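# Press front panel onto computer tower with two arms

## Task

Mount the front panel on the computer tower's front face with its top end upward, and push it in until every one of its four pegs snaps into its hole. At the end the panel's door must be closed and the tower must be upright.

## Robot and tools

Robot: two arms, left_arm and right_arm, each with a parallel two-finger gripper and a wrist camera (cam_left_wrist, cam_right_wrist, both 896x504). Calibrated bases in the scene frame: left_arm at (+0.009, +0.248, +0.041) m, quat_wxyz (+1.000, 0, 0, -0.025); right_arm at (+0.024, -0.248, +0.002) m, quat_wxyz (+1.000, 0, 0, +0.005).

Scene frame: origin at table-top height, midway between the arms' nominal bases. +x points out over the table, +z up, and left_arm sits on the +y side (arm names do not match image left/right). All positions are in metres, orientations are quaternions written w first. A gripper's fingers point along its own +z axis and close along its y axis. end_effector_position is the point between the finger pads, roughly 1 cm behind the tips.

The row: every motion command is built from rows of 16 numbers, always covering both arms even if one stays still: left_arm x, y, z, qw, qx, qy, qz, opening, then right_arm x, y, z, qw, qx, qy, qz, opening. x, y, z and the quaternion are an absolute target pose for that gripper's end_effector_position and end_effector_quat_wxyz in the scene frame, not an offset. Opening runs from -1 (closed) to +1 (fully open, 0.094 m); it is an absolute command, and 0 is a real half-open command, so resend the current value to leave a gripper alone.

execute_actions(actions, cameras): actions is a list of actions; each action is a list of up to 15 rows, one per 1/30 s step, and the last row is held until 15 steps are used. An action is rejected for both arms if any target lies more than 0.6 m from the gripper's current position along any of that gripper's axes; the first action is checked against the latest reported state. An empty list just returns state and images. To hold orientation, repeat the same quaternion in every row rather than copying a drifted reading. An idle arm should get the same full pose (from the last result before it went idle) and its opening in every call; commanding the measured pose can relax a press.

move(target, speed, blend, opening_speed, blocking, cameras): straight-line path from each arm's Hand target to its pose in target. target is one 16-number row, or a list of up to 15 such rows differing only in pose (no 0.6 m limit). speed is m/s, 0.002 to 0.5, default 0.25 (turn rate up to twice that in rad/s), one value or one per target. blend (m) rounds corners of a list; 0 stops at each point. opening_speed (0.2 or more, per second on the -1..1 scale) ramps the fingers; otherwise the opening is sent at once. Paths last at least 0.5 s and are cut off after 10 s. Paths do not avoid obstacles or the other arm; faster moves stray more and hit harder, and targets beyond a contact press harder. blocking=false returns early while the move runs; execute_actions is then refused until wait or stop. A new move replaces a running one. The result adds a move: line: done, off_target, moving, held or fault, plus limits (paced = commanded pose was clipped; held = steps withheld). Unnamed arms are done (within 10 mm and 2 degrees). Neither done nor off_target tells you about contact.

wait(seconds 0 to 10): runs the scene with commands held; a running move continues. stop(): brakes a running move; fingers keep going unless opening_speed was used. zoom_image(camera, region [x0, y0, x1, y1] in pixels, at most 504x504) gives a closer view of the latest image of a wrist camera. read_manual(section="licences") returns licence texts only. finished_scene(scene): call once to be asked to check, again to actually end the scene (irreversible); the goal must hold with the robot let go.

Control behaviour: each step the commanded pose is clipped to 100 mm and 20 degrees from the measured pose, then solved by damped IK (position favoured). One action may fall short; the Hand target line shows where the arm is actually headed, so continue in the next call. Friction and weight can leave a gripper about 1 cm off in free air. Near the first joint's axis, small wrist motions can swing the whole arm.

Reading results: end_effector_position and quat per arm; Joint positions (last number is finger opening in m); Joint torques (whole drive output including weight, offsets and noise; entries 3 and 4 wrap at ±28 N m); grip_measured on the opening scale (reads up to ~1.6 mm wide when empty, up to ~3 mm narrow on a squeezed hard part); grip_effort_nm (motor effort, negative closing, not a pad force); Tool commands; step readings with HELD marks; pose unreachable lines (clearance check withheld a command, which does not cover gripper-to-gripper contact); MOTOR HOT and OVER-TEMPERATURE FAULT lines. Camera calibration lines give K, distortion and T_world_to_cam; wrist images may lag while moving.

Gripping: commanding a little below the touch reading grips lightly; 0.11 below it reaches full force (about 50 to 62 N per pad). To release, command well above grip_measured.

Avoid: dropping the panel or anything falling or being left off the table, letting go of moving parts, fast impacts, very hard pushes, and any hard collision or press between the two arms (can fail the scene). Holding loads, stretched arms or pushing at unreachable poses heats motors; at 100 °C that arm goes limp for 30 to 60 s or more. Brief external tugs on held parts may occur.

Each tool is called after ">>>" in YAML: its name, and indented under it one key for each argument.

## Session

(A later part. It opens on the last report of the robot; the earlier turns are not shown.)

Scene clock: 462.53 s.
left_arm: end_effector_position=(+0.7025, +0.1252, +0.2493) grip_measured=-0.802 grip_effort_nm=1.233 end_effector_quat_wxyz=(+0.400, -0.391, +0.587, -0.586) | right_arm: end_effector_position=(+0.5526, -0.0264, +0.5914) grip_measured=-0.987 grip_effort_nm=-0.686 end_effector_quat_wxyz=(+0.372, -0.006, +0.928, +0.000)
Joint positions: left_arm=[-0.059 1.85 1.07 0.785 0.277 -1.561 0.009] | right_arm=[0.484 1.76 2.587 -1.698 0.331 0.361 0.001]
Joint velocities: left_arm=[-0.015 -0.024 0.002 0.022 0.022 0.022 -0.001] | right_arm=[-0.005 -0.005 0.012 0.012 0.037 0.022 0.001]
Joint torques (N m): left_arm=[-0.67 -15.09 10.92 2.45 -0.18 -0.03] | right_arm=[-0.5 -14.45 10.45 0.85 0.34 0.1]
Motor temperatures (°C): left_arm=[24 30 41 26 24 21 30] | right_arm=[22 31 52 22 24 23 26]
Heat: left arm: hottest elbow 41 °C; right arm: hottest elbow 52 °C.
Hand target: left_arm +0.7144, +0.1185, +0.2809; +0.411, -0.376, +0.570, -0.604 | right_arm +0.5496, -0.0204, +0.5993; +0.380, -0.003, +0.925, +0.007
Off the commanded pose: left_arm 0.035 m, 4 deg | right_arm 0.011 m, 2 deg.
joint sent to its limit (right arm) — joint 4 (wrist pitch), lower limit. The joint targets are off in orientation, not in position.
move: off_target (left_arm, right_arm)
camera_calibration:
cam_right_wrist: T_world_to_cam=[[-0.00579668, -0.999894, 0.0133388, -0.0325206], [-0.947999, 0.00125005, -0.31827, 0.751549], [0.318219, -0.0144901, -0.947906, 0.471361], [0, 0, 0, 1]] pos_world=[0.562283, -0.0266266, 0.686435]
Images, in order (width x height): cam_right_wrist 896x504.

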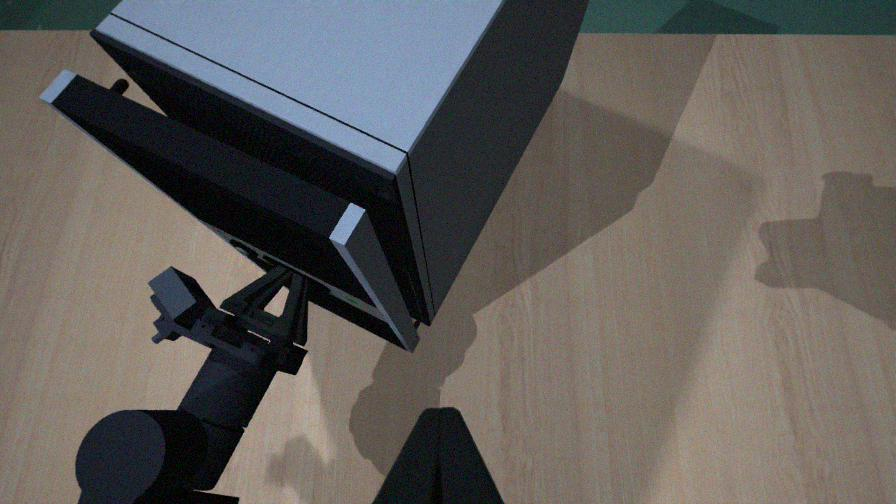

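>>> move:
  target: [0.752,0.101,0.284,0.412,-0.374,0.574,-0.604,-0.4, 0.55,-0.02,0.60,0.36,0,0.933,0,-1]
  speed: 0.04
  cameras: ["cam_right_wrist"]

>>> zoom_image:
  camera: "cam_right_wrist"
  region: [50, 0, 450, 250]

>>> zoom_image:
  camera: "cam_right_wrist"
  region: [340, 240, 480, 350]

Scene clock: 472.47 s.
left_arm: end_effector_position=(+0.7066, +0.1228, +0.2488) grip_measured=-0.800 grip_effort_nm=1.228 end_effector_quat_wxyz=(+0.395, -0.395, +0.589, -0.584) | right_arm: end_effector_position=(+0.5526, -0.0264, +0.5914) grip_measured=-0.987 grip_effort_nm=-0.691 end_effector_quat_wxyz=(+0.372, -0.006, +0.928, +0.000)
Joint positions: left_arm=[-0.062 1.854 1.085 0.762 0.274 -1.563 0.009] | right_arm=[0.484 1.76 2.587 -1.698 0.331 0.361 0.001]
Joint velocities: left_arm=[-0.015 -0.024 -0.012 -0.002 0.066 -0.022 0] | right_arm=[0.024 -0.015 -0.012 -0.002 0.037 -0.007 -0.001]
Joint torques (N m): left_arm=[-2.02 -11.28 17.18 1.78 -0.76 0.05] | right_arm=[-0.09 -13.45 10.39 0.84 0.38 0.09]
Motor temperatures (°C): left_arm=[24 30 42 26 24 21 30] | right_arm=[22 31 51 22 24 23 26]
Heat: left arm: hottest elbow 42 °C; right arm: hottest elbow 51 °C.
Hand target: left_arm +0.7422, +0.1031, +0.2839; +0.411, -0.374, +0.572, -0.603 | right_arm +0.5497, -0.0204, +0.5992; +0.380, -0.003, +0.925, +0.007
Off the commanded pose: left_arm 0.061 m, 4 deg | right_arm 0.011 m, 2 deg.
joint sent to its limit (right arm) — joint 4 (wrist pitch), lower limit. The joint targets are off in orientation, not in position.
move: off_target (left_arm, right_arm)
camera_calibration:
cam_right_wrist: T_world_to_cam=[[-0.00579668, -0.999894, 0.0133388, -0.0325206], [-0.947999, 0.00125005, -0.31827, 0.751549], [0.318219, -0.0144901, -0.947906, 0.471361], [0, 0, 0, 1]] pos_world=[0.562283, -0.0266266, 0.686435]
Images, in order (width x height): cam_right_wrist 896x504.

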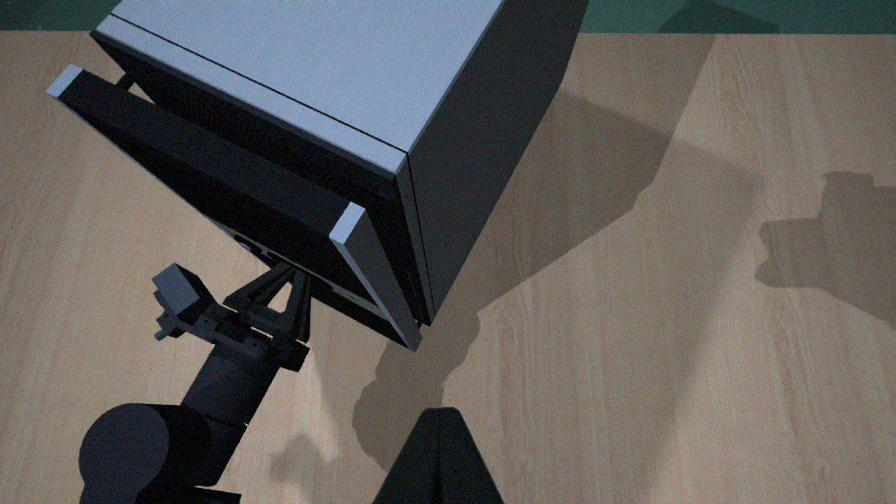

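Scaled by 1.260 from the camera's 896x504 image, which has a finer 1280x720 frame.

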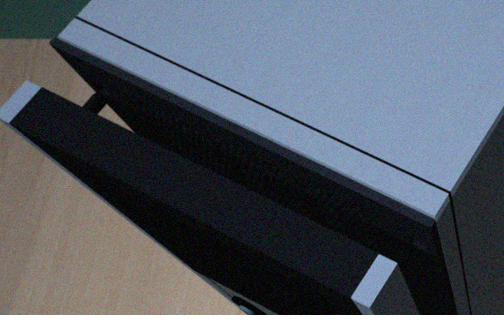

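Scaled by 3.600 from the camera's 896x504 image, which has a finer 1280x720 frame.

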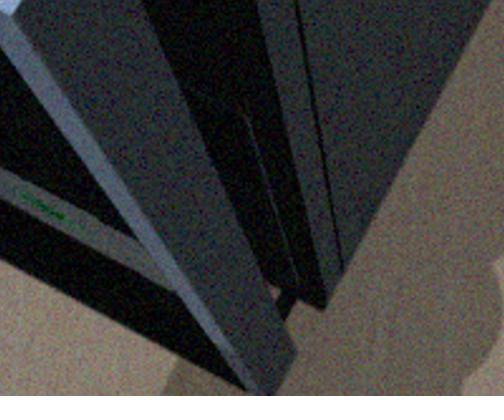

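>>> move:
  target:
    - [0.712,0.120,0.284,0.420,-0.364,0.580,-0.599,-0.4, 0.55,-0.02,0.60,0.36,0,0.933,0,-1]
    - [0.712,0.120,0.284,0.417,-0.368,0.577,-0.601,-0.4, 0.55,-0.02,0.60,0.36,0,0.933,0,-1]
  speed: 0.05
  cameras: ["cam_right_wrist"]

>>> zoom_image:
  camera: "cam_right_wrist"
  region: [50, 0, 450, 250]

>>> zoom_image:
  camera: "cam_right_wrist"
  region: [340, 240, 480, 350]

Scene clock: 485.43 s.
left_arm: end_effector_position=(+0.7055, +0.1230, +0.2490) grip_measured=-0.800 grip_effort_nm=1.228 end_effector_quat_wxyz=(+0.394, -0.390, +0.591, -0.585) | right_arm: end_effector_position=(+0.5526, -0.0264, +0.5914) grip_measured=-0.987 grip_effort_nm=-0.691 end_effector_quat_wxyz=(+0.372, -0.006, +0.928, +0.000)
Joint positions: left_arm=[-0.059 1.853 1.083 0.766 0.287 -1.56 0.009] | right_arm=[0.484 1.76 2.587 -1.698 0.331 0.361 0.001]
Joint velocities: left_arm=[0.005 0.015 -0.012 0.002 0.095 0.051 -0.001] | right_arm=[-0.005 -0.005 -0.022 0.002 -0.051 -0.007 0]
Joint torques (N m): left_arm=[-0.09 -16.32 9.48 3.11 -0.21 0.18] | right_arm=[-0.09 -13.57 10.59 0.72 0.35 0.08]
Motor temperatures (°C): left_arm=[24 30 44 26 25 21 30] | right_arm=[22 31 50 22 24 23 26]
Heat: left arm: hottest elbow 44 °C; right arm: hottest elbow 50 °C.
Hand target: left_arm +0.7112, +0.1202, +0.2839; +0.416, -0.368, +0.576, -0.600 | right_arm +0.5497, -0.0204, +0.5992; +0.380, -0.003, +0.925, +0.007
Off the commanded pose: left_arm 0.036 m, 4 deg | right_arm 0.011 m, 2 deg.
joint sent to its limit (right arm) — joint 4 (wrist pitch), lower limit. The joint targets are off in orientation, not in position.
move: off_target (left_arm, right_arm)
camera_calibration:
cam_right_wrist: T_world_to_cam=[[-0.00579668, -0.999894, 0.0133388, -0.0325206], [-0.947999, 0.00125005, -0.31827, 0.751549], [0.318219, -0.0144901, -0.947906, 0.471361], [0, 0, 0, 1]] pos_world=[0.562283, -0.0266266, 0.686435]
Images, in order (width x height): cam_right_wrist 896x504.

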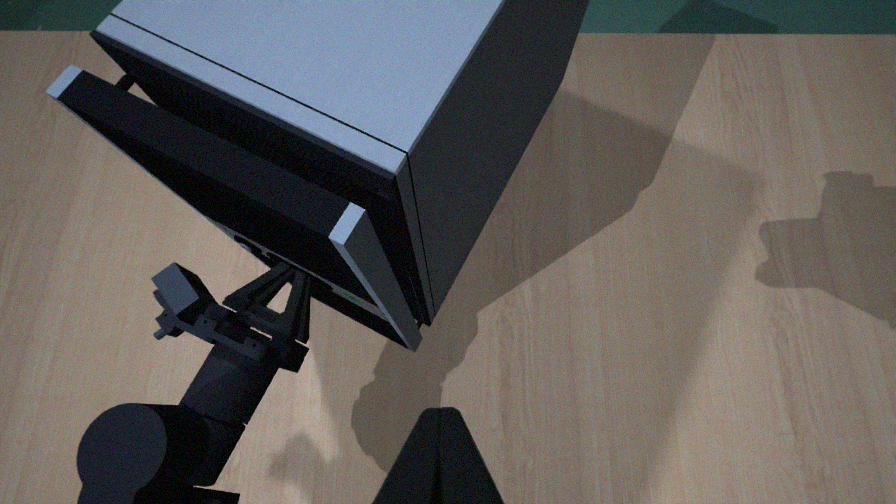

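Scaled by 1.260 from the camera's 896x504 image, which has a finer 1280x720 frame.

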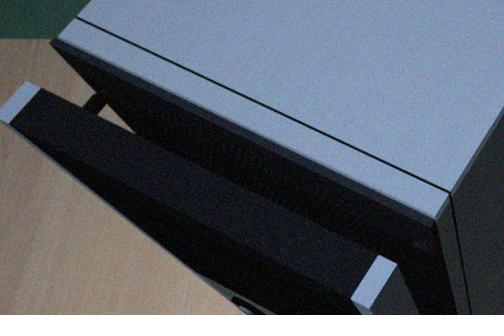

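Scaled by 3.600 from the camera's 896x504 image, which has a finer 1280x720 frame.

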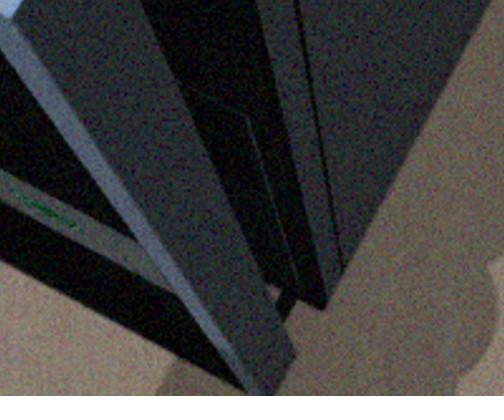

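>>> move:
  target: [0.706,0.125,0.284,0.427,-0.357,0.583,-0.595,-0.4, 0.55,-0.02,0.60,0.36,0,0.933,0,-1]
  speed: 0.05
  cameras: ["cam_right_wrist"]

>>> zoom_image:
  camera: "cam_right_wrist"
  region: [50, 0, 450, 250]

>>> zoom_image:
  camera: "cam_right_wrist"
  region: [340, 240, 480, 350]

Scene clock: 494.03 s.
left_arm: end_effector_position=(+0.7047, +0.1231, +0.2488) grip_measured=-0.800 grip_effort_nm=1.228 end_effector_quat_wxyz=(+0.401, -0.382, +0.596, -0.581) | right_arm: end_effector_position=(+0.5526, -0.0264, +0.5914) grip_measured=-0.987 grip_effort_nm=-0.686 end_effector_quat_wxyz=(+0.372, -0.006, +0.928, +0.000)
Joint positions: left_arm=[-0.058 1.853 1.08 0.771 0.29 -1.536 0.009] | right_arm=[0.484 1.76 2.587 -1.698 0.331 0.361 0.001]
Joint velocities: left_arm=[0.015 -0.005 -0.002 -0.017 -0.081 -0.051 0] | right_arm=[0.005 0.015 0.012 -0.017 -0.051 -0.007 -0.001]
Joint torques (N m): left_arm=[0.32 -17.03 8.32 3.26 0.1 0.25] | right_arm=[-0.03 -13.92 10.52 0.79 0.35 0.08]
Motor temperatures (°C): left_arm=[24 30 43 26 25 21 30] | right_arm=[22 31 50 22 24 23 26]
Heat: left arm: hottest elbow 43 °C; right arm: hottest elbow 50 °C.
Hand target: left_arm +0.7058, +0.1249, +0.2835; +0.427, -0.357, +0.582, -0.594 | right_arm +0.5497, -0.0204, +0.5992; +0.380, -0.003, +0.925, +0.007
Off the commanded pose: left_arm 0.035 m, 5 deg | right_arm 0.011 m, 2 deg.
joint sent to its limit (right arm) — joint 4 (wrist pitch), lower limit. The joint targets are off in orientation, not in position.
move: off_target (left_arm, right_arm)
camera_calibration:
cam_right_wrist: T_world_to_cam=[[-0.00579668, -0.999894, 0.0133388, -0.0325206], [-0.947999, 0.00125005, -0.31827, 0.751549], [0.318219, -0.0144901, -0.947906, 0.471361], [0, 0, 0, 1]] pos_world=[0.562283, -0.0266266, 0.686435]
Images, in order (width x height): cam_right_wrist 896x504.

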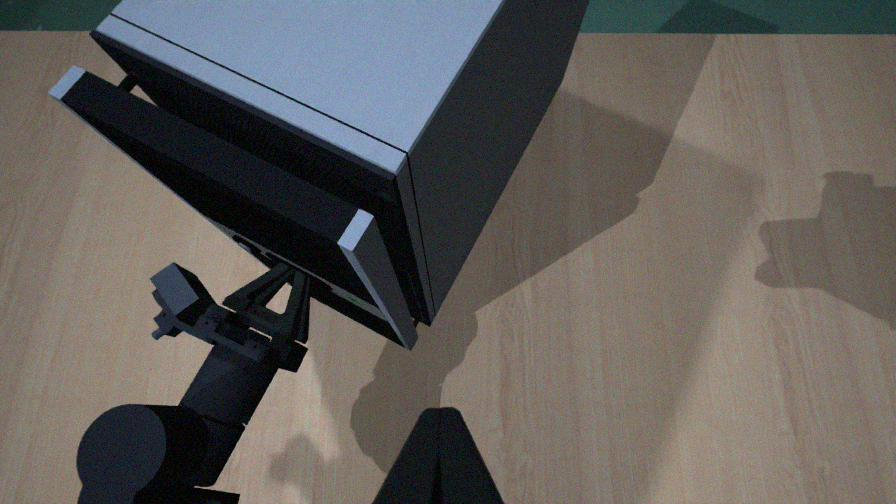

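Scaled by 1.260 from the camera's 896x504 image, which has a finer 1280x720 frame.

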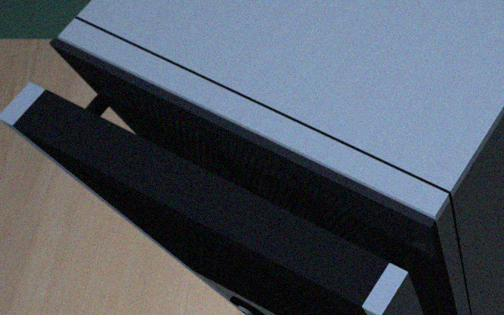

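Scaled by 3.600 from the camera's 896x504 image, which has a finer 1280x720 frame.

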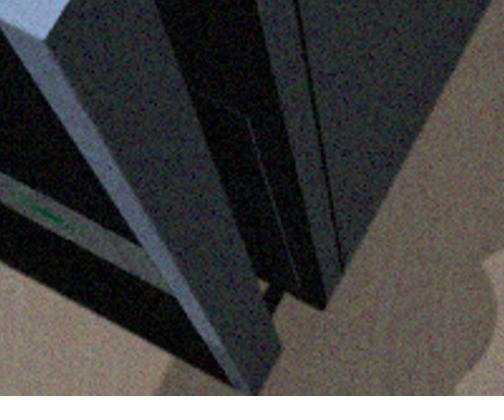

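>>> move:
  target: [0.706,0.129,0.284,0.416,-0.3735,0.574,-0.603,-0.4, 0.55,-0.02,0.60,0.36,0,0.933,0,-1]
  speed: 0.05
  cameras: ["cam_right_wrist"]

>>> zoom_image:
  camera: "cam_right_wrist"
  region: [50, 0, 450, 250]

>>> zoom_image:
  camera: "cam_right_wrist"
  region: [340, 240, 480, 350]

Scene clock: 509.83 s.
left_arm: end_effector_position=(+0.7048, +0.1238, +0.2488) grip_measured=-0.800 grip_effort_nm=1.223 end_effector_quat_wxyz=(+0.398, -0.386, +0.594, -0.584) | right_arm: end_effector_position=(+0.5526, -0.0264, +0.5914) grip_measured=-0.987 grip_effort_nm=-0.686 end_effector_quat_wxyz=(+0.372, -0.006, +0.928, +0.000)
Joint positions: left_arm=[-0.057 1.853 1.08 0.771 0.29 -1.548 0.009] | right_arm=[0.484 1.76 2.587 -1.698 0.331 0.361 0.001]
Joint velocities: left_arm=[0.005 0.005 0.007 0.002 0.081 0.022 -0.001] | right_arm=[-0.024 0.015 -0.017 -0.007 -0.051 0.022 0]
Joint torques (N m): left_arm=[0.62 -17.49 8.24 3.21 0 -0.06] | right_arm=[-0.62 -13.51 10.44 0.81 0.34 0.09]
Motor temperatures (°C): left_arm=[24 30 43 27 24 22 30] | right_arm=[22 31 49 22 24 23 26]
Heat: left arm: hottest elbow 43 °C; right arm: hottest elbow 49 °C.
Hand target: left_arm +0.7059, +0.1288, +0.2835; +0.415, -0.373, +0.572, -0.601 | right_arm +0.5497, -0.0204, +0.5992; +0.380, -0.003, +0.925, +0.007
Off the commanded pose: left_arm 0.036 m, 4 deg | right_arm 0.011 m, 2 deg.
joint sent to its limit (right arm) — joint 4 (wrist pitch), lower limit. The joint targets are off in orientation, not in position.
move: off_target (left_arm, right_arm)
camera_calibration:
cam_right_wrist: T_world_to_cam=[[-0.00579668, -0.999894, 0.0133388, -0.0325206], [-0.947999, 0.00125005, -0.31827, 0.751549], [0.318219, -0.0144901, -0.947906, 0.471361], [0, 0, 0, 1]] pos_world=[0.562283, -0.0266266, 0.686435]
Images, in order (width x height): cam_right_wrist 896x504.

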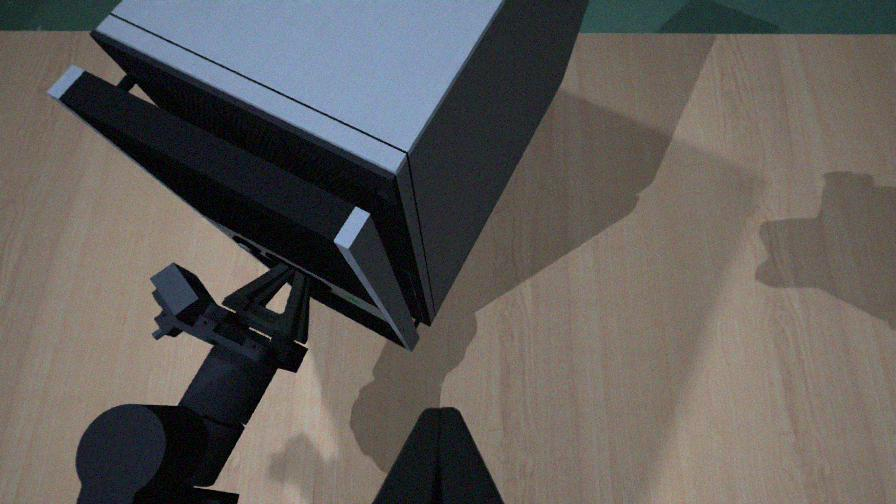

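Scaled by 1.260 from the camera's 896x504 image, which has a finer 1280x720 frame.

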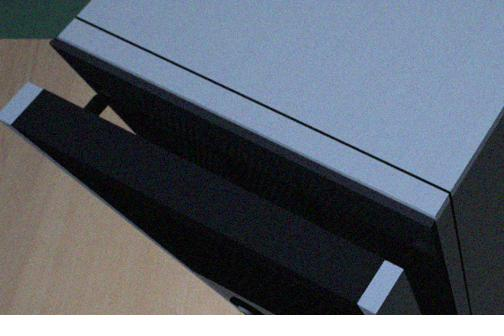

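Scaled by 3.600 from the camera's 896x504 image, which has a finer 1280x720 frame.

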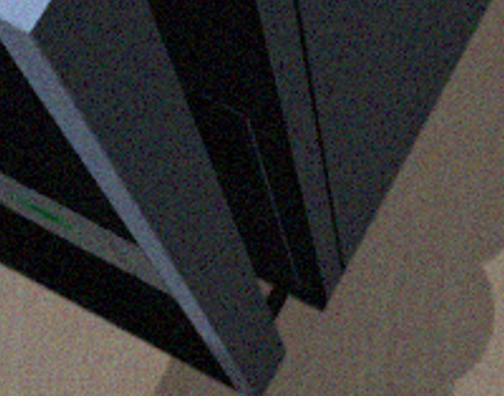

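>>> move:
  target:
    - [0.702,0.137,0.284,0.416,-0.3735,0.574,-0.603,-0.4,0.55,-0.02,0.60,0.36,0,0.933,0,-1]
    - [0.746,0.109,0.284,0.416,-0.3735,0.574,-0.603,-0.4,0.55,-0.02,0.60,0.36,0,0.933,0,-1]
  speed: 0.04
  cameras: ["cam_right_wrist"]

>>> zoom_image:
  camera: "cam_right_wrist"
  region: [50, 0, 450, 250]

>>> zoom_image:
  camera: "cam_right_wrist"
  region: [340, 240, 480, 350]

Scene clock: 533.93 s.
left_arm: end_effector_position=(+0.7184, +0.1309, +0.2507) grip_measured=-0.795 grip_effort_nm=1.228 end_effector_quat_wxyz=(+0.406, -0.395, +0.586, -0.579) | right_arm: end_effector_position=(+0.5526, -0.0264, +0.5914) grip_measured=-0.987 grip_effort_nm=-0.686 end_effector_quat_wxyz=(+0.372, -0.006, +0.928, +0.000)
Joint positions: left_arm=[-0.051 1.873 1.117 0.757 0.267 -1.552 0.01] | right_arm=[0.484 1.76 2.587 -1.698 0.331 0.361 0.001]
Joint velocities: left_arm=[-0.005 -0.015 -0.002 -0.022 -0.095 -0.037 -0.001] | right_arm=[-0.005 -0.005 0.002 -0.002 -0.037 -0.022 -0.001]
Joint torques (N m): left_arm=[-2.2 -13.68 14.23 2.11 -0.17 -0.01] | right_arm=[-1.14 -14.1 10.45 0.8 0.32 0.07]
Motor temperatures (°C): left_arm=[24 30 42 27 24 21 30] | right_arm=[22 31 49 22 24 23 26]
Heat: left arm: hottest elbow 42 °C; right arm: hottest elbow 49 °C.
Hand target: left_arm +0.7407, +0.1102, +0.2837; +0.415, -0.373, +0.572, -0.601 | right_arm +0.5497, -0.0204, +0.5992; +0.380, -0.003, +0.925, +0.007
Off the commanded pose: left_arm 0.048 m, 4 deg | right_arm 0.011 m, 2 deg.
joint sent to its limit (right arm) — joint 4 (wrist pitch), lower limit. The joint targets are off in orientation, not in position.
move: off_target (left_arm, right_arm)
camera_calibration:
cam_right_wrist: T_world_to_cam=[[-0.00579668, -0.999894, 0.0133388, -0.0325206], [-0.947999, 0.00125005, -0.31827, 0.751549], [0.318219, -0.0144901, -0.947906, 0.471361], [0, 0, 0, 1]] pos_world=[0.562283, -0.0266266, 0.686435]
Images, in order (width x height): cam_right_wrist 896x504.

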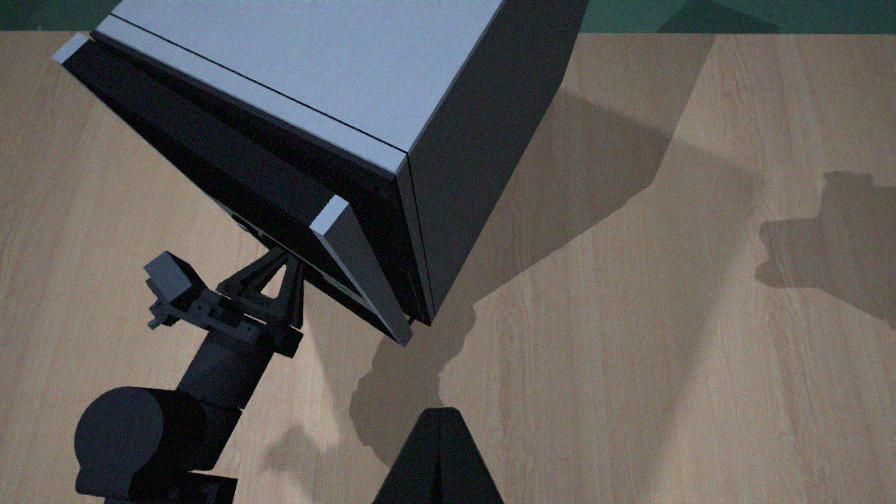

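Scaled by 1.260 from the camera's 896x504 image, which has a finer 1280x720 frame.

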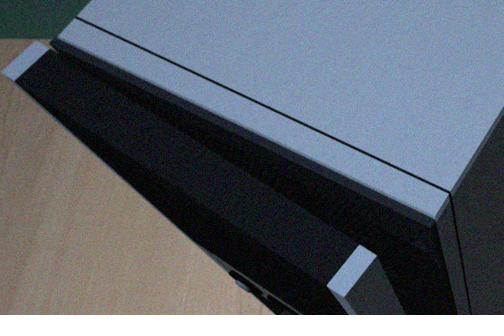

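Scaled by 3.600 from the camera's 896x504 image, which has a finer 1280x720 frame.

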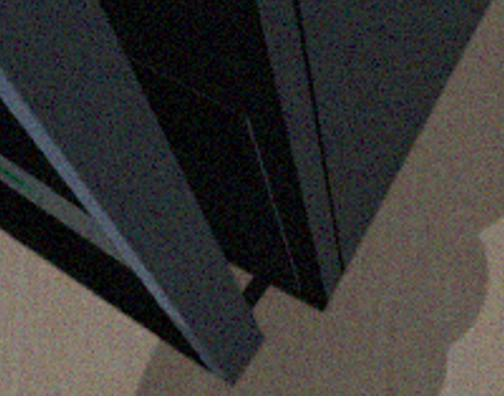

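>>> move:
  target:
    - [0.665,0.145,0.284,0.416,-0.3735,0.574,-0.603,-0.4,0.55,-0.02,0.60,0.36,0,0.933,0,-1]
    - [0.690,0.124,0.284,0.416,-0.3735,0.574,-0.603,-0.4,0.55,-0.02,0.60,0.36,0,0.933,0,-1]
  speed: 0.05
  cameras: ["cam_right_wrist"]

>>> zoom_image:
  camera: "cam_right_wrist"
  region: [50, 0, 450, 250]

>>> zoom_image:
  camera: "cam_right_wrist"
  region: [340, 240, 480, 350]

Scene clock: 555.77 s.
left_arm: end_effector_position=(+0.6723, +0.1286, +0.2517) grip_measured=-0.794 grip_effort_nm=1.233 end_effector_quat_wxyz=(+0.398, -0.391, +0.589, -0.584) | right_arm: end_effector_position=(+0.5526, -0.0264, +0.5914) grip_measured=-0.987 grip_effort_nm=-0.686 end_effector_quat_wxyz=(+0.372, -0.005, +0.928, +0.000)
Joint positions: left_arm=[-0.058 1.783 0.977 0.806 0.279 -1.559 0.01] | right_arm=[0.484 1.76 2.587 -1.698 0.331 0.362 0.001]
Joint velocities: left_arm=[0.005 -0.005 -0.007 -0.007 -0.051 0.022 -0.001] | right_arm=[0.005 -0.005 -0.002 0.002 0.022 0.022 0]
Joint torques (N m): left_arm=[0.09 -13.45 11.52 2.61 -0.12 0.06] | right_arm=[-0.62 -13.98 10.58 0.79 0.32 0.11]
Motor temperatures (°C): left_arm=[24 30 43 26 24 21 30] | right_arm=[22 31 48 22 24 23 26]
Heat: left arm: hottest elbow 43 °C; right arm: hottest elbow 48 °C.
Hand target: left_arm +0.6878, +0.1242, +0.2845; +0.415, -0.373, +0.572, -0.601 | right_arm +0.5497, -0.0204, +0.5992; +0.380, -0.003, +0.925, +0.007
Off the commanded pose: left_arm 0.037 m, 4 deg | right_arm 0.011 m, 2 deg.
joint sent to its limit (right arm) — joint 4 (wrist pitch), lower limit. The joint targets are off in orientation, not in position.
move: off_target (left_arm, right_arm)
camera_calibration:
cam_right_wrist: T_world_to_cam=[[-0.00607273, -0.999896, 0.0130756, -0.0322125], [-0.947999, 0.00159556, -0.318268, 0.751557], [0.318214, -0.0143284, -0.947911, 0.471371], [0, 0, 0, 1]] pos_world=[0.562283, -0.0266543, 0.686435]
Images, in order (width x height): cam_right_wrist 896x504.

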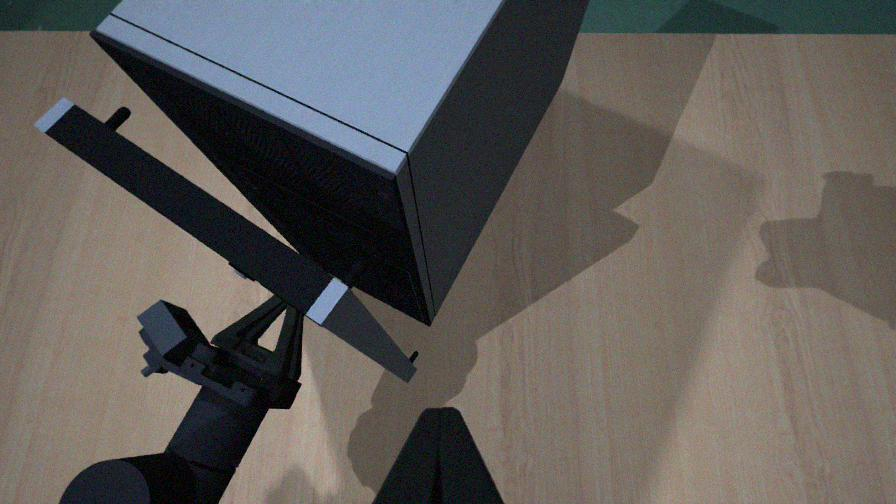

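Scaled by 1.260 from the camera's 896x504 image, which has a finer 1280x720 frame.

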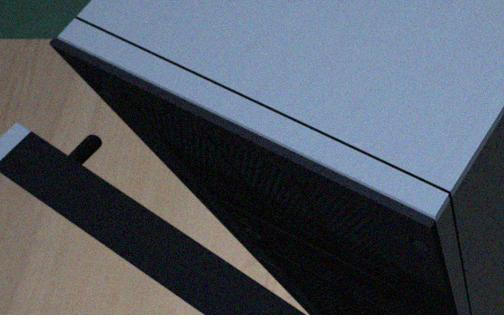

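Scaled by 3.600 from the camera's 896x504 image, which has a finer 1280x720 frame.

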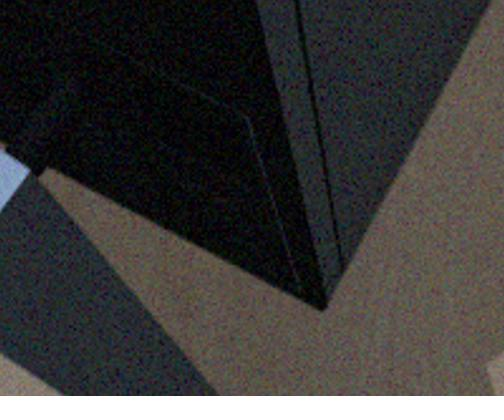

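>>> move:
  target:
    - [0.660,0.125,0.284,0.4495,-0.4054,0.5519,-0.5784,-0.4,0.55,-0.02,0.60,0.36,0,0.933,0,-1]
    - [0.680,0.115,0.284,0.4495,-0.4054,0.5519,-0.5784,-0.4,0.55,-0.02,0.60,0.36,0,0.933,0,-1]
  speed: 0.05
  cameras: ["cam_right_wrist"]

>>> zoom_image:
  camera: "cam_right_wrist"
  region: [30, 0, 430, 300]

>>> zoom_image:
  camera: "cam_right_wrist"
  region: [340, 290, 480, 400]

Scene clock: 580.73 s.
left_arm: end_effector_position=(+0.6623, +0.1225, +0.2457) grip_measured=-0.794 grip_effort_nm=1.228 end_effector_quat_wxyz=(+0.427, -0.429, +0.570, -0.556) | right_arm: end_effector_position=(+0.5526, -0.0264, +0.5914) grip_measured=-0.987 grip_effort_nm=-0.686 end_effector_quat_wxyz=(+0.372, -0.005, +0.928, +0.000)
Joint positions: left_arm=[-0.112 1.762 0.937 0.808 0.11 -1.559 0.01] | right_arm=[0.484 1.76 2.587 -1.698 0.331 0.362 0.001]
Joint velocities: left_arm=[-0.005 -0.005 -0.017 0.007 0.022 -0.007 -0.001] | right_arm=[0.005 -0.005 0.007 0.002 -0.037 0.095 -0.001]
Joint torques (N m): left_arm=[-0.56 -13.74 11.44 2.76 -0.11 0.14] | right_arm=[-0.09 -13.57 10.61 0.69 0.34 0.11]
Motor temperatures (°C): left_arm=[24 30 42 26 24 21 30] | right_arm=[22 31 48 22 24 23 26]
Heat: left arm: hottest elbow 42 °C; right arm: hottest elbow 48 °C.
Hand target: left_arm +0.6772, +0.1158, +0.2841; +0.448, -0.405, +0.550, -0.576 | right_arm +0.5497, -0.0204, +0.5992; +0.380, -0.003, +0.925, +0.007
Off the commanded pose: left_arm 0.043 m, 5 deg | right_arm 0.011 m, 2 deg.
joint sent to its limit (right arm) — joint 4 (wrist pitch), lower limit. The joint targets are off in orientation, not in position.
move: off_target (left_arm, right_arm)
camera_calibration:
cam_right_wrist: T_world_to_cam=[[-0.00607273, -0.999896, 0.0130756, -0.0322125], [-0.947999, 0.00159556, -0.318268, 0.751557], [0.318214, -0.0143284, -0.947911, 0.471371], [0, 0, 0, 1]] pos_world=[0.562283, -0.0266543, 0.686435]
Images, in order (width x height): cam_right_wrist 896x504.

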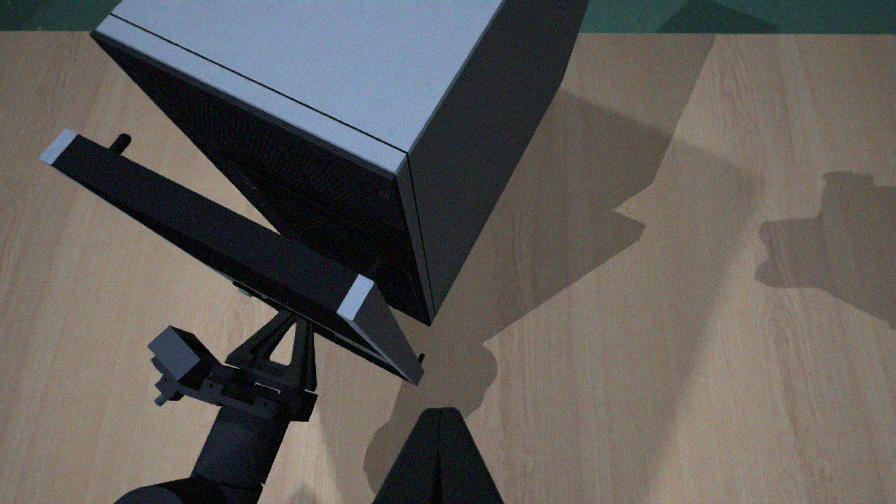

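Scaled by 1.260 from the camera's 896x504 image, which has a finer 1280x720 frame.

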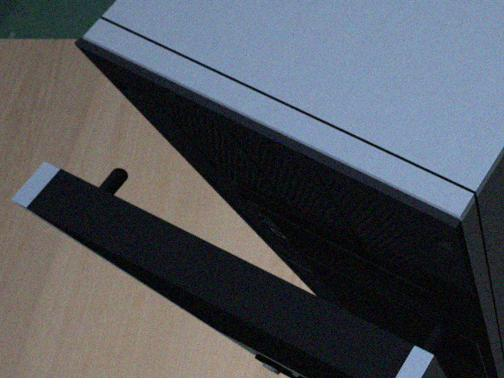

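Scaled by 3.600 from the camera's 896x504 image, which has a finer 1280x720 frame.

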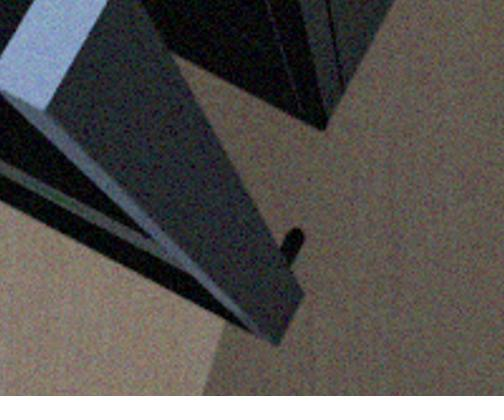

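>>> move:
  target:
    - [0.692,0.147,0.287,0.4565,-0.3943,0.5589,-0.5725,-0.4,0.55,-0.02,0.60,0.36,0,0.933,0,-1]
    - [0.714,0.128,0.287,0.4565,-0.3943,0.5589,-0.5725,-0.4,0.55,-0.02,0.60,0.36,0,0.933,0,-1]
  speed: 0.05
  cameras: ["cam_right_wrist"]

>>> zoom_image:
  camera: "cam_right_wrist"
  region: [30, 0, 430, 300]

>>> zoom_image:
  camera: "cam_right_wrist"
  region: [340, 260, 480, 370]

Scene clock: 602.40 s.
left_arm: end_effector_position=(+0.6960, +0.1339, +0.2531) grip_measured=-0.794 grip_effort_nm=1.228 end_effector_quat_wxyz=(+0.436, -0.415, +0.572, -0.557) | right_arm: end_effector_position=(+0.5526, -0.0264, +0.5914) grip_measured=-0.987 grip_effort_nm=-0.676 end_effector_quat_wxyz=(+0.372, -0.005, +0.928, +0.000)
Joint positions: left_arm=[-0.077 1.817 1.037 0.78 0.152 -1.534 0.01] | right_arm=[0.484 1.76 2.587 -1.698 0.331 0.362 0.001]
Joint velocities: left_arm=[-0.015 0.015 -0.012 -0.002 0.007 0.037 -0.001] | right_arm=[-0.005 -0.005 -0.012 -0.012 -0.037 -0.022 0]
Joint torques (N m): left_arm=[-0.15 -14.1 11.69 2.45 -0.1 0.18] | right_arm=[-0.56 -14.04 10.55 0.77 0.33 0.09]
Motor temperatures (°C): left_arm=[24 30 42 26 24 21 30] | right_arm=[22 31 48 22 24 23 26]
Heat: left arm: hottest elbow 42 °C; right arm: hottest elbow 48 °C.
Hand target: left_arm +0.7117, +0.1287, +0.2864; +0.456, -0.394, +0.557, -0.571 | right_arm +0.5497, -0.0204, +0.5992; +0.380, -0.003, +0.925, +0.007
Off the commanded pose: left_arm 0.039 m, 4 deg | right_arm 0.011 m, 2 deg.
joint sent to its limit (right arm) — joint 4 (wrist pitch), lower limit. The joint targets are off in orientation, not in position.
move: off_target (left_arm, right_arm)
camera_calibration:
cam_right_wrist: T_world_to_cam=[[-0.00607273, -0.999896, 0.0130756, -0.0322125], [-0.947999, 0.00159556, -0.318268, 0.751557], [0.318214, -0.0143284, -0.947911, 0.471371], [0, 0, 0, 1]] pos_world=[0.562283, -0.0266543, 0.686435]
Images, in order (width x height): cam_right_wrist 896x504.

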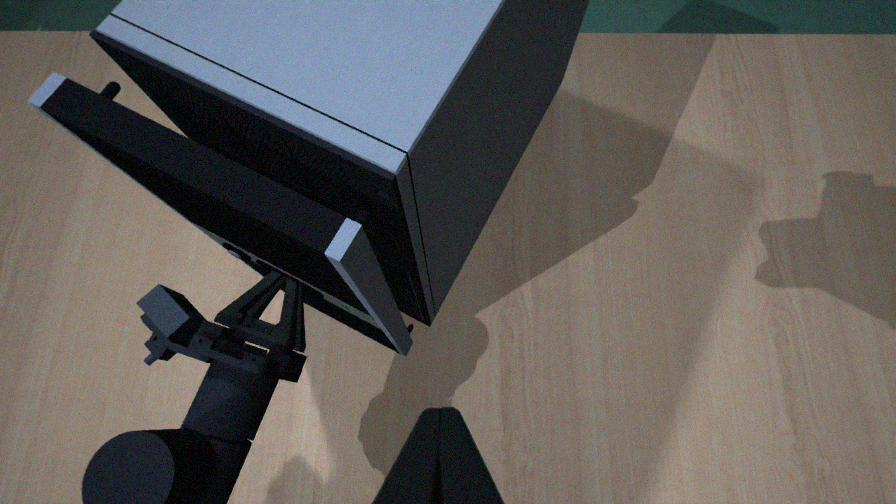

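Scaled by 1.260 from the camera's 896x504 image, which has a finer 1280x720 frame.

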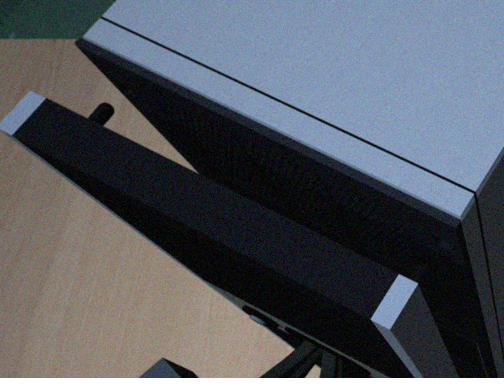

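Scaled by 3.600 from the camera's 896x504 image, which has a finer 1280x720 frame.

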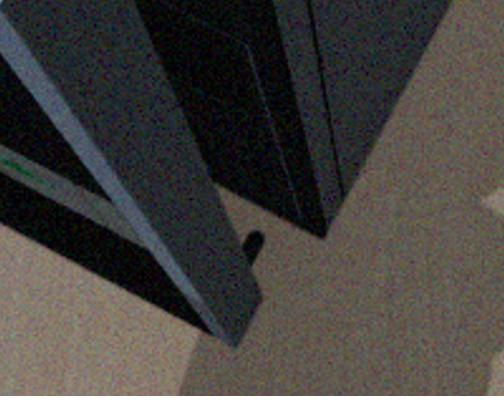

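>>> move:
  target: [0.724,0.122,0.283,0.4495,-0.4054,0.5519,-0.5784,-0.4,0.55,-0.02,0.60,0.36,0,0.933,0,-1]
  speed: 0.05
  cameras: ["cam_right_wrist"]

>>> zoom_image:
  camera: "cam_right_wrist"
  region: [30, 0, 430, 300]

>>> zoom_image:
  camera: "cam_right_wrist"
  region: [340, 260, 480, 370]

Scene clock: 613.97 s.
left_arm: end_effector_position=(+0.7055, +0.1306, +0.2492) grip_measured=-0.794 grip_effort_nm=1.228 end_effector_quat_wxyz=(+0.436, -0.420, +0.569, -0.556) | right_arm: end_effector_position=(+0.5526, -0.0264, +0.5914) grip_measured=-0.987 grip_effort_nm=-0.691 end_effector_quat_wxyz=(+0.372, -0.005, +0.928, +0.000)
Joint positions: left_arm=[-0.084 1.844 1.065 0.777 0.137 -1.542 0.01] | right_arm=[0.484 1.76 2.587 -1.698 0.331 0.362 0.001]
Joint velocities: left_arm=[0.005 0.005 0.002 -0.002 -0.037 -0.022 -0.001] | right_arm=[-0.024 -0.005 -0.012 -0.017 0.022 -0.007 -0.001]
Joint torques (N m): left_arm=[-0.67 -14.56 12.04 2.43 -0.14 -0.02] | right_arm=[-0.26 -13.27 10.56 0.88 0.35 0.07]
Motor temperatures (°C): left_arm=[24 30 42 26 24 22 30] | right_arm=[22 31 48 22 24 23 26]
Heat: left arm: hottest elbow 42 °C; right arm: hottest elbow 48 °C.
Hand target: left_arm +0.7213, +0.1228, +0.2827; +0.448, -0.405, +0.550, -0.577 | right_arm +0.5497, -0.0204, +0.5992; +0.380, -0.003, +0.925, +0.007
Off the commanded pose: left_arm 0.039 m, 4 deg | right_arm 0.011 m, 2 deg.
joint sent to its limit (right arm) — joint 4 (wrist pitch), lower limit. The joint targets are off in orientation, not in position.
move: off_target (left_arm, right_arm)
camera_calibration:
cam_right_wrist: T_world_to_cam=[[-0.00607273, -0.999896, 0.0130756, -0.0322125], [-0.947999, 0.00159556, -0.318268, 0.751557], [0.318214, -0.0143284, -0.947911, 0.471371], [0, 0, 0, 1]] pos_world=[0.562283, -0.0266543, 0.686435]
Images, in order (width x height): cam_right_wrist 896x504.

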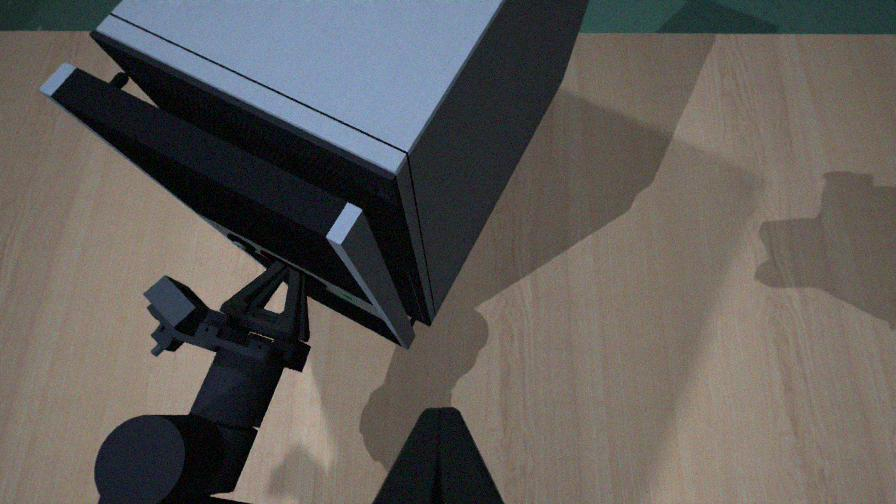

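Scaled by 1.260 from the camera's 896x504 image, which has a finer 1280x720 frame.

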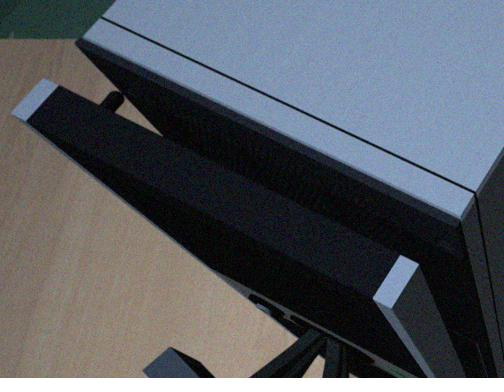

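Scaled by 3.600 from the camera's 896x504 image, which has a finer 1280x720 frame.

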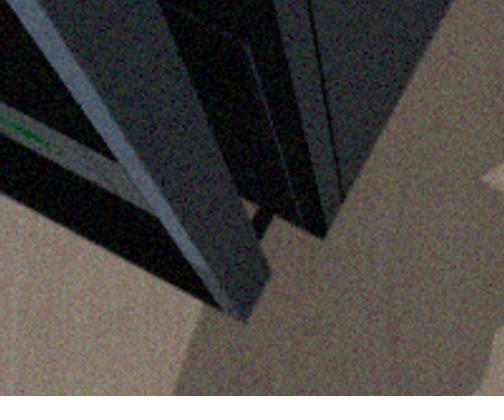

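>>> move:
  target: [0.723,0.113,0.284,0.4475,-0.4087,0.55,-0.5800,-0.4,0.55,-0.02,0.60,0.36,0,0.933,0,-1]
  speed: 0.05
  cameras: ["cam_right_wrist"]

>>> zoom_image:
  camera: "cam_right_wrist"
  region: [30, 0, 430, 300]

>>> zoom_image:
  camera: "cam_right_wrist"
  region: [340, 260, 480, 370]

Scene clock: 628.07 s.
left_arm: end_effector_position=(+0.7056, +0.1286, +0.2489) grip_measured=-0.794 grip_effort_nm=1.233 end_effector_quat_wxyz=(+0.437, -0.425, +0.566, -0.555) | right_arm: end_effector_position=(+0.5526, -0.0264, +0.5914) grip_measured=-0.987 grip_effort_nm=-0.686 end_effector_quat_wxyz=(+0.372, -0.005, +0.928, +0.000)
Joint positions: left_arm=[-0.091 1.844 1.066 0.777 0.117 -1.548 0.01] | right_arm=[0.484 1.76 2.587 -1.698 0.331 0.362 0.001]
Joint velocities: left_arm=[-0.005 -0.005 0.002 0.002 -0.051 -0.095 0.001] | right_arm=[-0.005 -0.005 -0.012 -0.007 -0.066 0.037 -0.001]
Joint torques (N m): left_arm=[-1.32 -14.62 12.08 2.32 -0.09 -0.03] | right_arm=[-0.09 -13.74 10.51 0.81 0.34 0.08]
Motor temperatures (°C): left_arm=[24 30 43 26 24 21 30] | right_arm=[22 31 48 22 24 23 26]
Heat: left arm: hottest elbow 43 °C; right arm: hottest elbow 48 °C.
Hand target: left_arm +0.7202, +0.1136, +0.2838; +0.446, -0.408, +0.548, -0.578 | right_arm +0.5497, -0.0204, +0.5992; +0.380, -0.003, +0.925, +0.007
Off the commanded pose: left_arm 0.042 m, 4 deg | right_arm 0.011 m, 2 deg.
joint sent to its limit (right arm) — joint 4 (wrist pitch), lower limit. The joint targets are off in orientation, not in position.
move: off_target (left_arm, right_arm)
camera_calibration:
cam_right_wrist: T_world_to_cam=[[-0.00607273, -0.999896, 0.0130756, -0.0322125], [-0.947999, 0.00159556, -0.318268, 0.751557], [0.318214, -0.0143284, -0.947911, 0.471371], [0, 0, 0, 1]] pos_world=[0.562283, -0.0266543, 0.686435]
Images, in order (width x height): cam_right_wrist 896x504.

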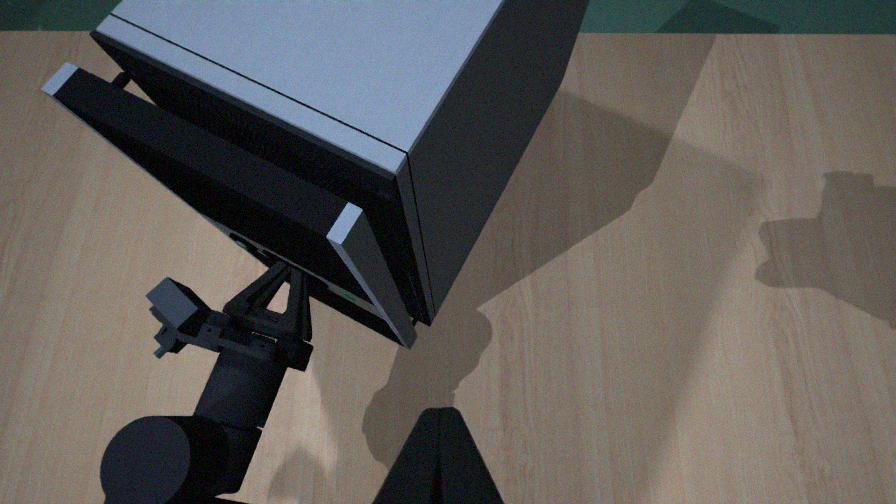

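Scaled by 1.260 from the camera's 896x504 image, which has a finer 1280x720 frame.

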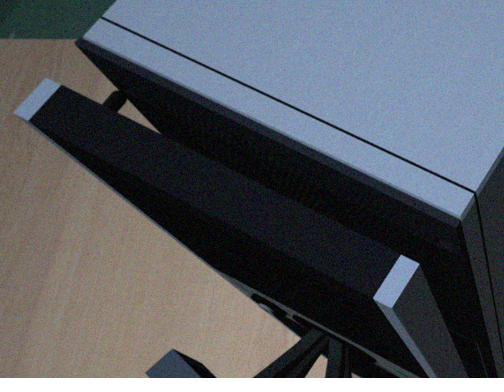

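Scaled by 3.600 from the camera's 896x504 image, which has a finer 1280x720 frame.

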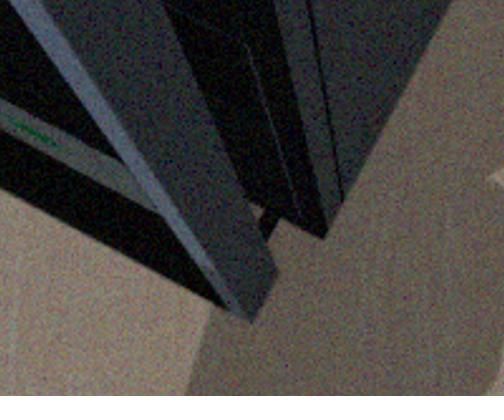

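>>> move:
  target: [0.760,0.085,0.284,0.4475,-0.4087,0.55,-0.5800,-0.4,0.55,-0.02,0.60,0.36,0,0.933,0,-1]
  speed: 0.05
  cameras: ["cam_right_wrist"]

>>> zoom_image:
  camera: "cam_right_wrist"
  region: [30, 0, 430, 300]

>>> zoom_image:
  camera: "cam_right_wrist"
  region: [340, 260, 480, 370]

Scene clock: 634.70 s.
left_arm: end_effector_position=(+0.7073, +0.1280, +0.2489) grip_measured=-0.794 grip_effort_nm=1.233 end_effector_quat_wxyz=(+0.444, -0.435, +0.561, -0.547) | right_arm: end_effector_position=(+0.5526, -0.0264, +0.5914) grip_measured=-0.987 grip_effort_nm=-0.696 end_effector_quat_wxyz=(+0.372, -0.005, +0.928, +0.000)
Joint positions: left_arm=[-0.101 1.844 1.07 0.766 0.08 -1.548 0.01] | right_arm=[0.484 1.76 2.587 -1.698 0.331 0.362 0.001]
Joint velocities: left_arm=[-0.015 0.005 -0.002 0.002 -0.066 0.066 0] | right_arm=[-0.015 0.005 -0.002 -0.007 0.007 0.081 0]
Joint torques (N m): left_arm=[-3.6 -10.34 18.78 1.42 -0.11 -0.01] | right_arm=[-0.38 -14.15 10.47 0.69 0.32 0.07]
Motor temperatures (°C): left_arm=[24 30 43 26 24 21 30] | right_arm=[22 31 48 22 24 23 26]
Heat: left arm: hottest elbow 43 °C; right arm: hottest elbow 48 °C.
Hand target: left_arm +0.7453, +0.0875, +0.2842; +0.446, -0.408, +0.548, -0.579 | right_arm +0.5497, -0.0204, +0.5992; +0.380, -0.003, +0.925, +0.007
Off the commanded pose: left_arm 0.077 m, 5 deg | right_arm 0.011 m, 2 deg.
joint sent to its limit (right arm) — joint 4 (wrist pitch), lower limit. The joint targets are off in orientation, not in position.
move: off_target (left_arm, right_arm)
camera_calibration:
cam_right_wrist: T_world_to_cam=[[-0.00607273, -0.999896, 0.0130756, -0.0322125], [-0.947999, 0.00159556, -0.318268, 0.751557], [0.318214, -0.0143284, -0.947911, 0.471371], [0, 0, 0, 1]] pos_world=[0.562283, -0.0266543, 0.686435]
Images, in order (width x height): cam_right_wrist 896x504.

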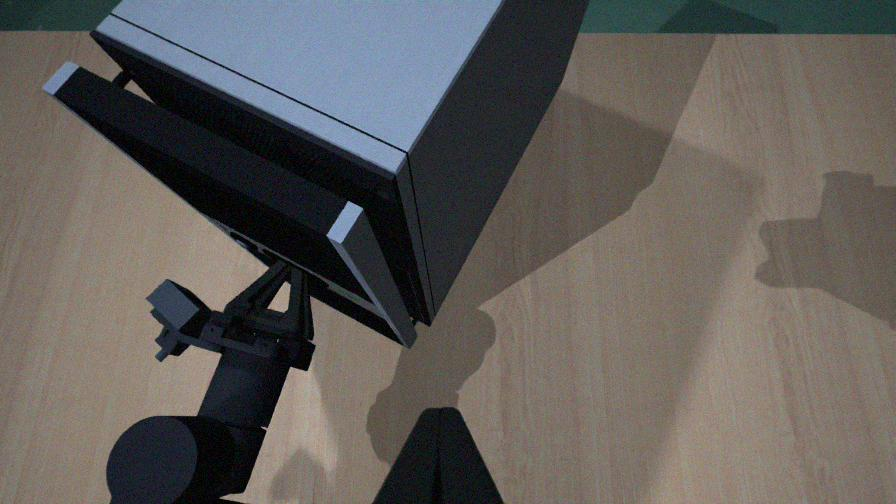

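Scaled by 1.260 from the camera's 896x504 image, which has a finer 1280x720 frame.

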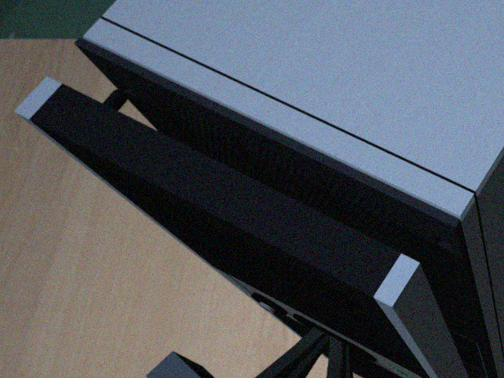

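Scaled by 3.600 from the camera's 896x504 image, which has a finer 1280x720 frame.

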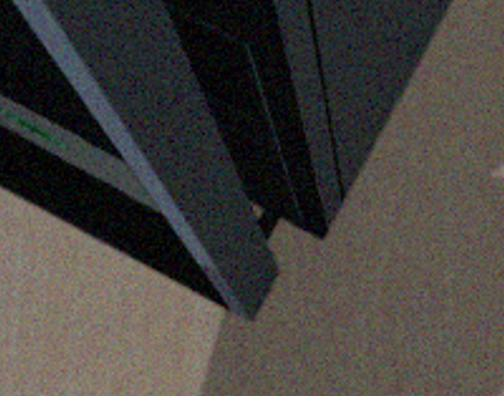

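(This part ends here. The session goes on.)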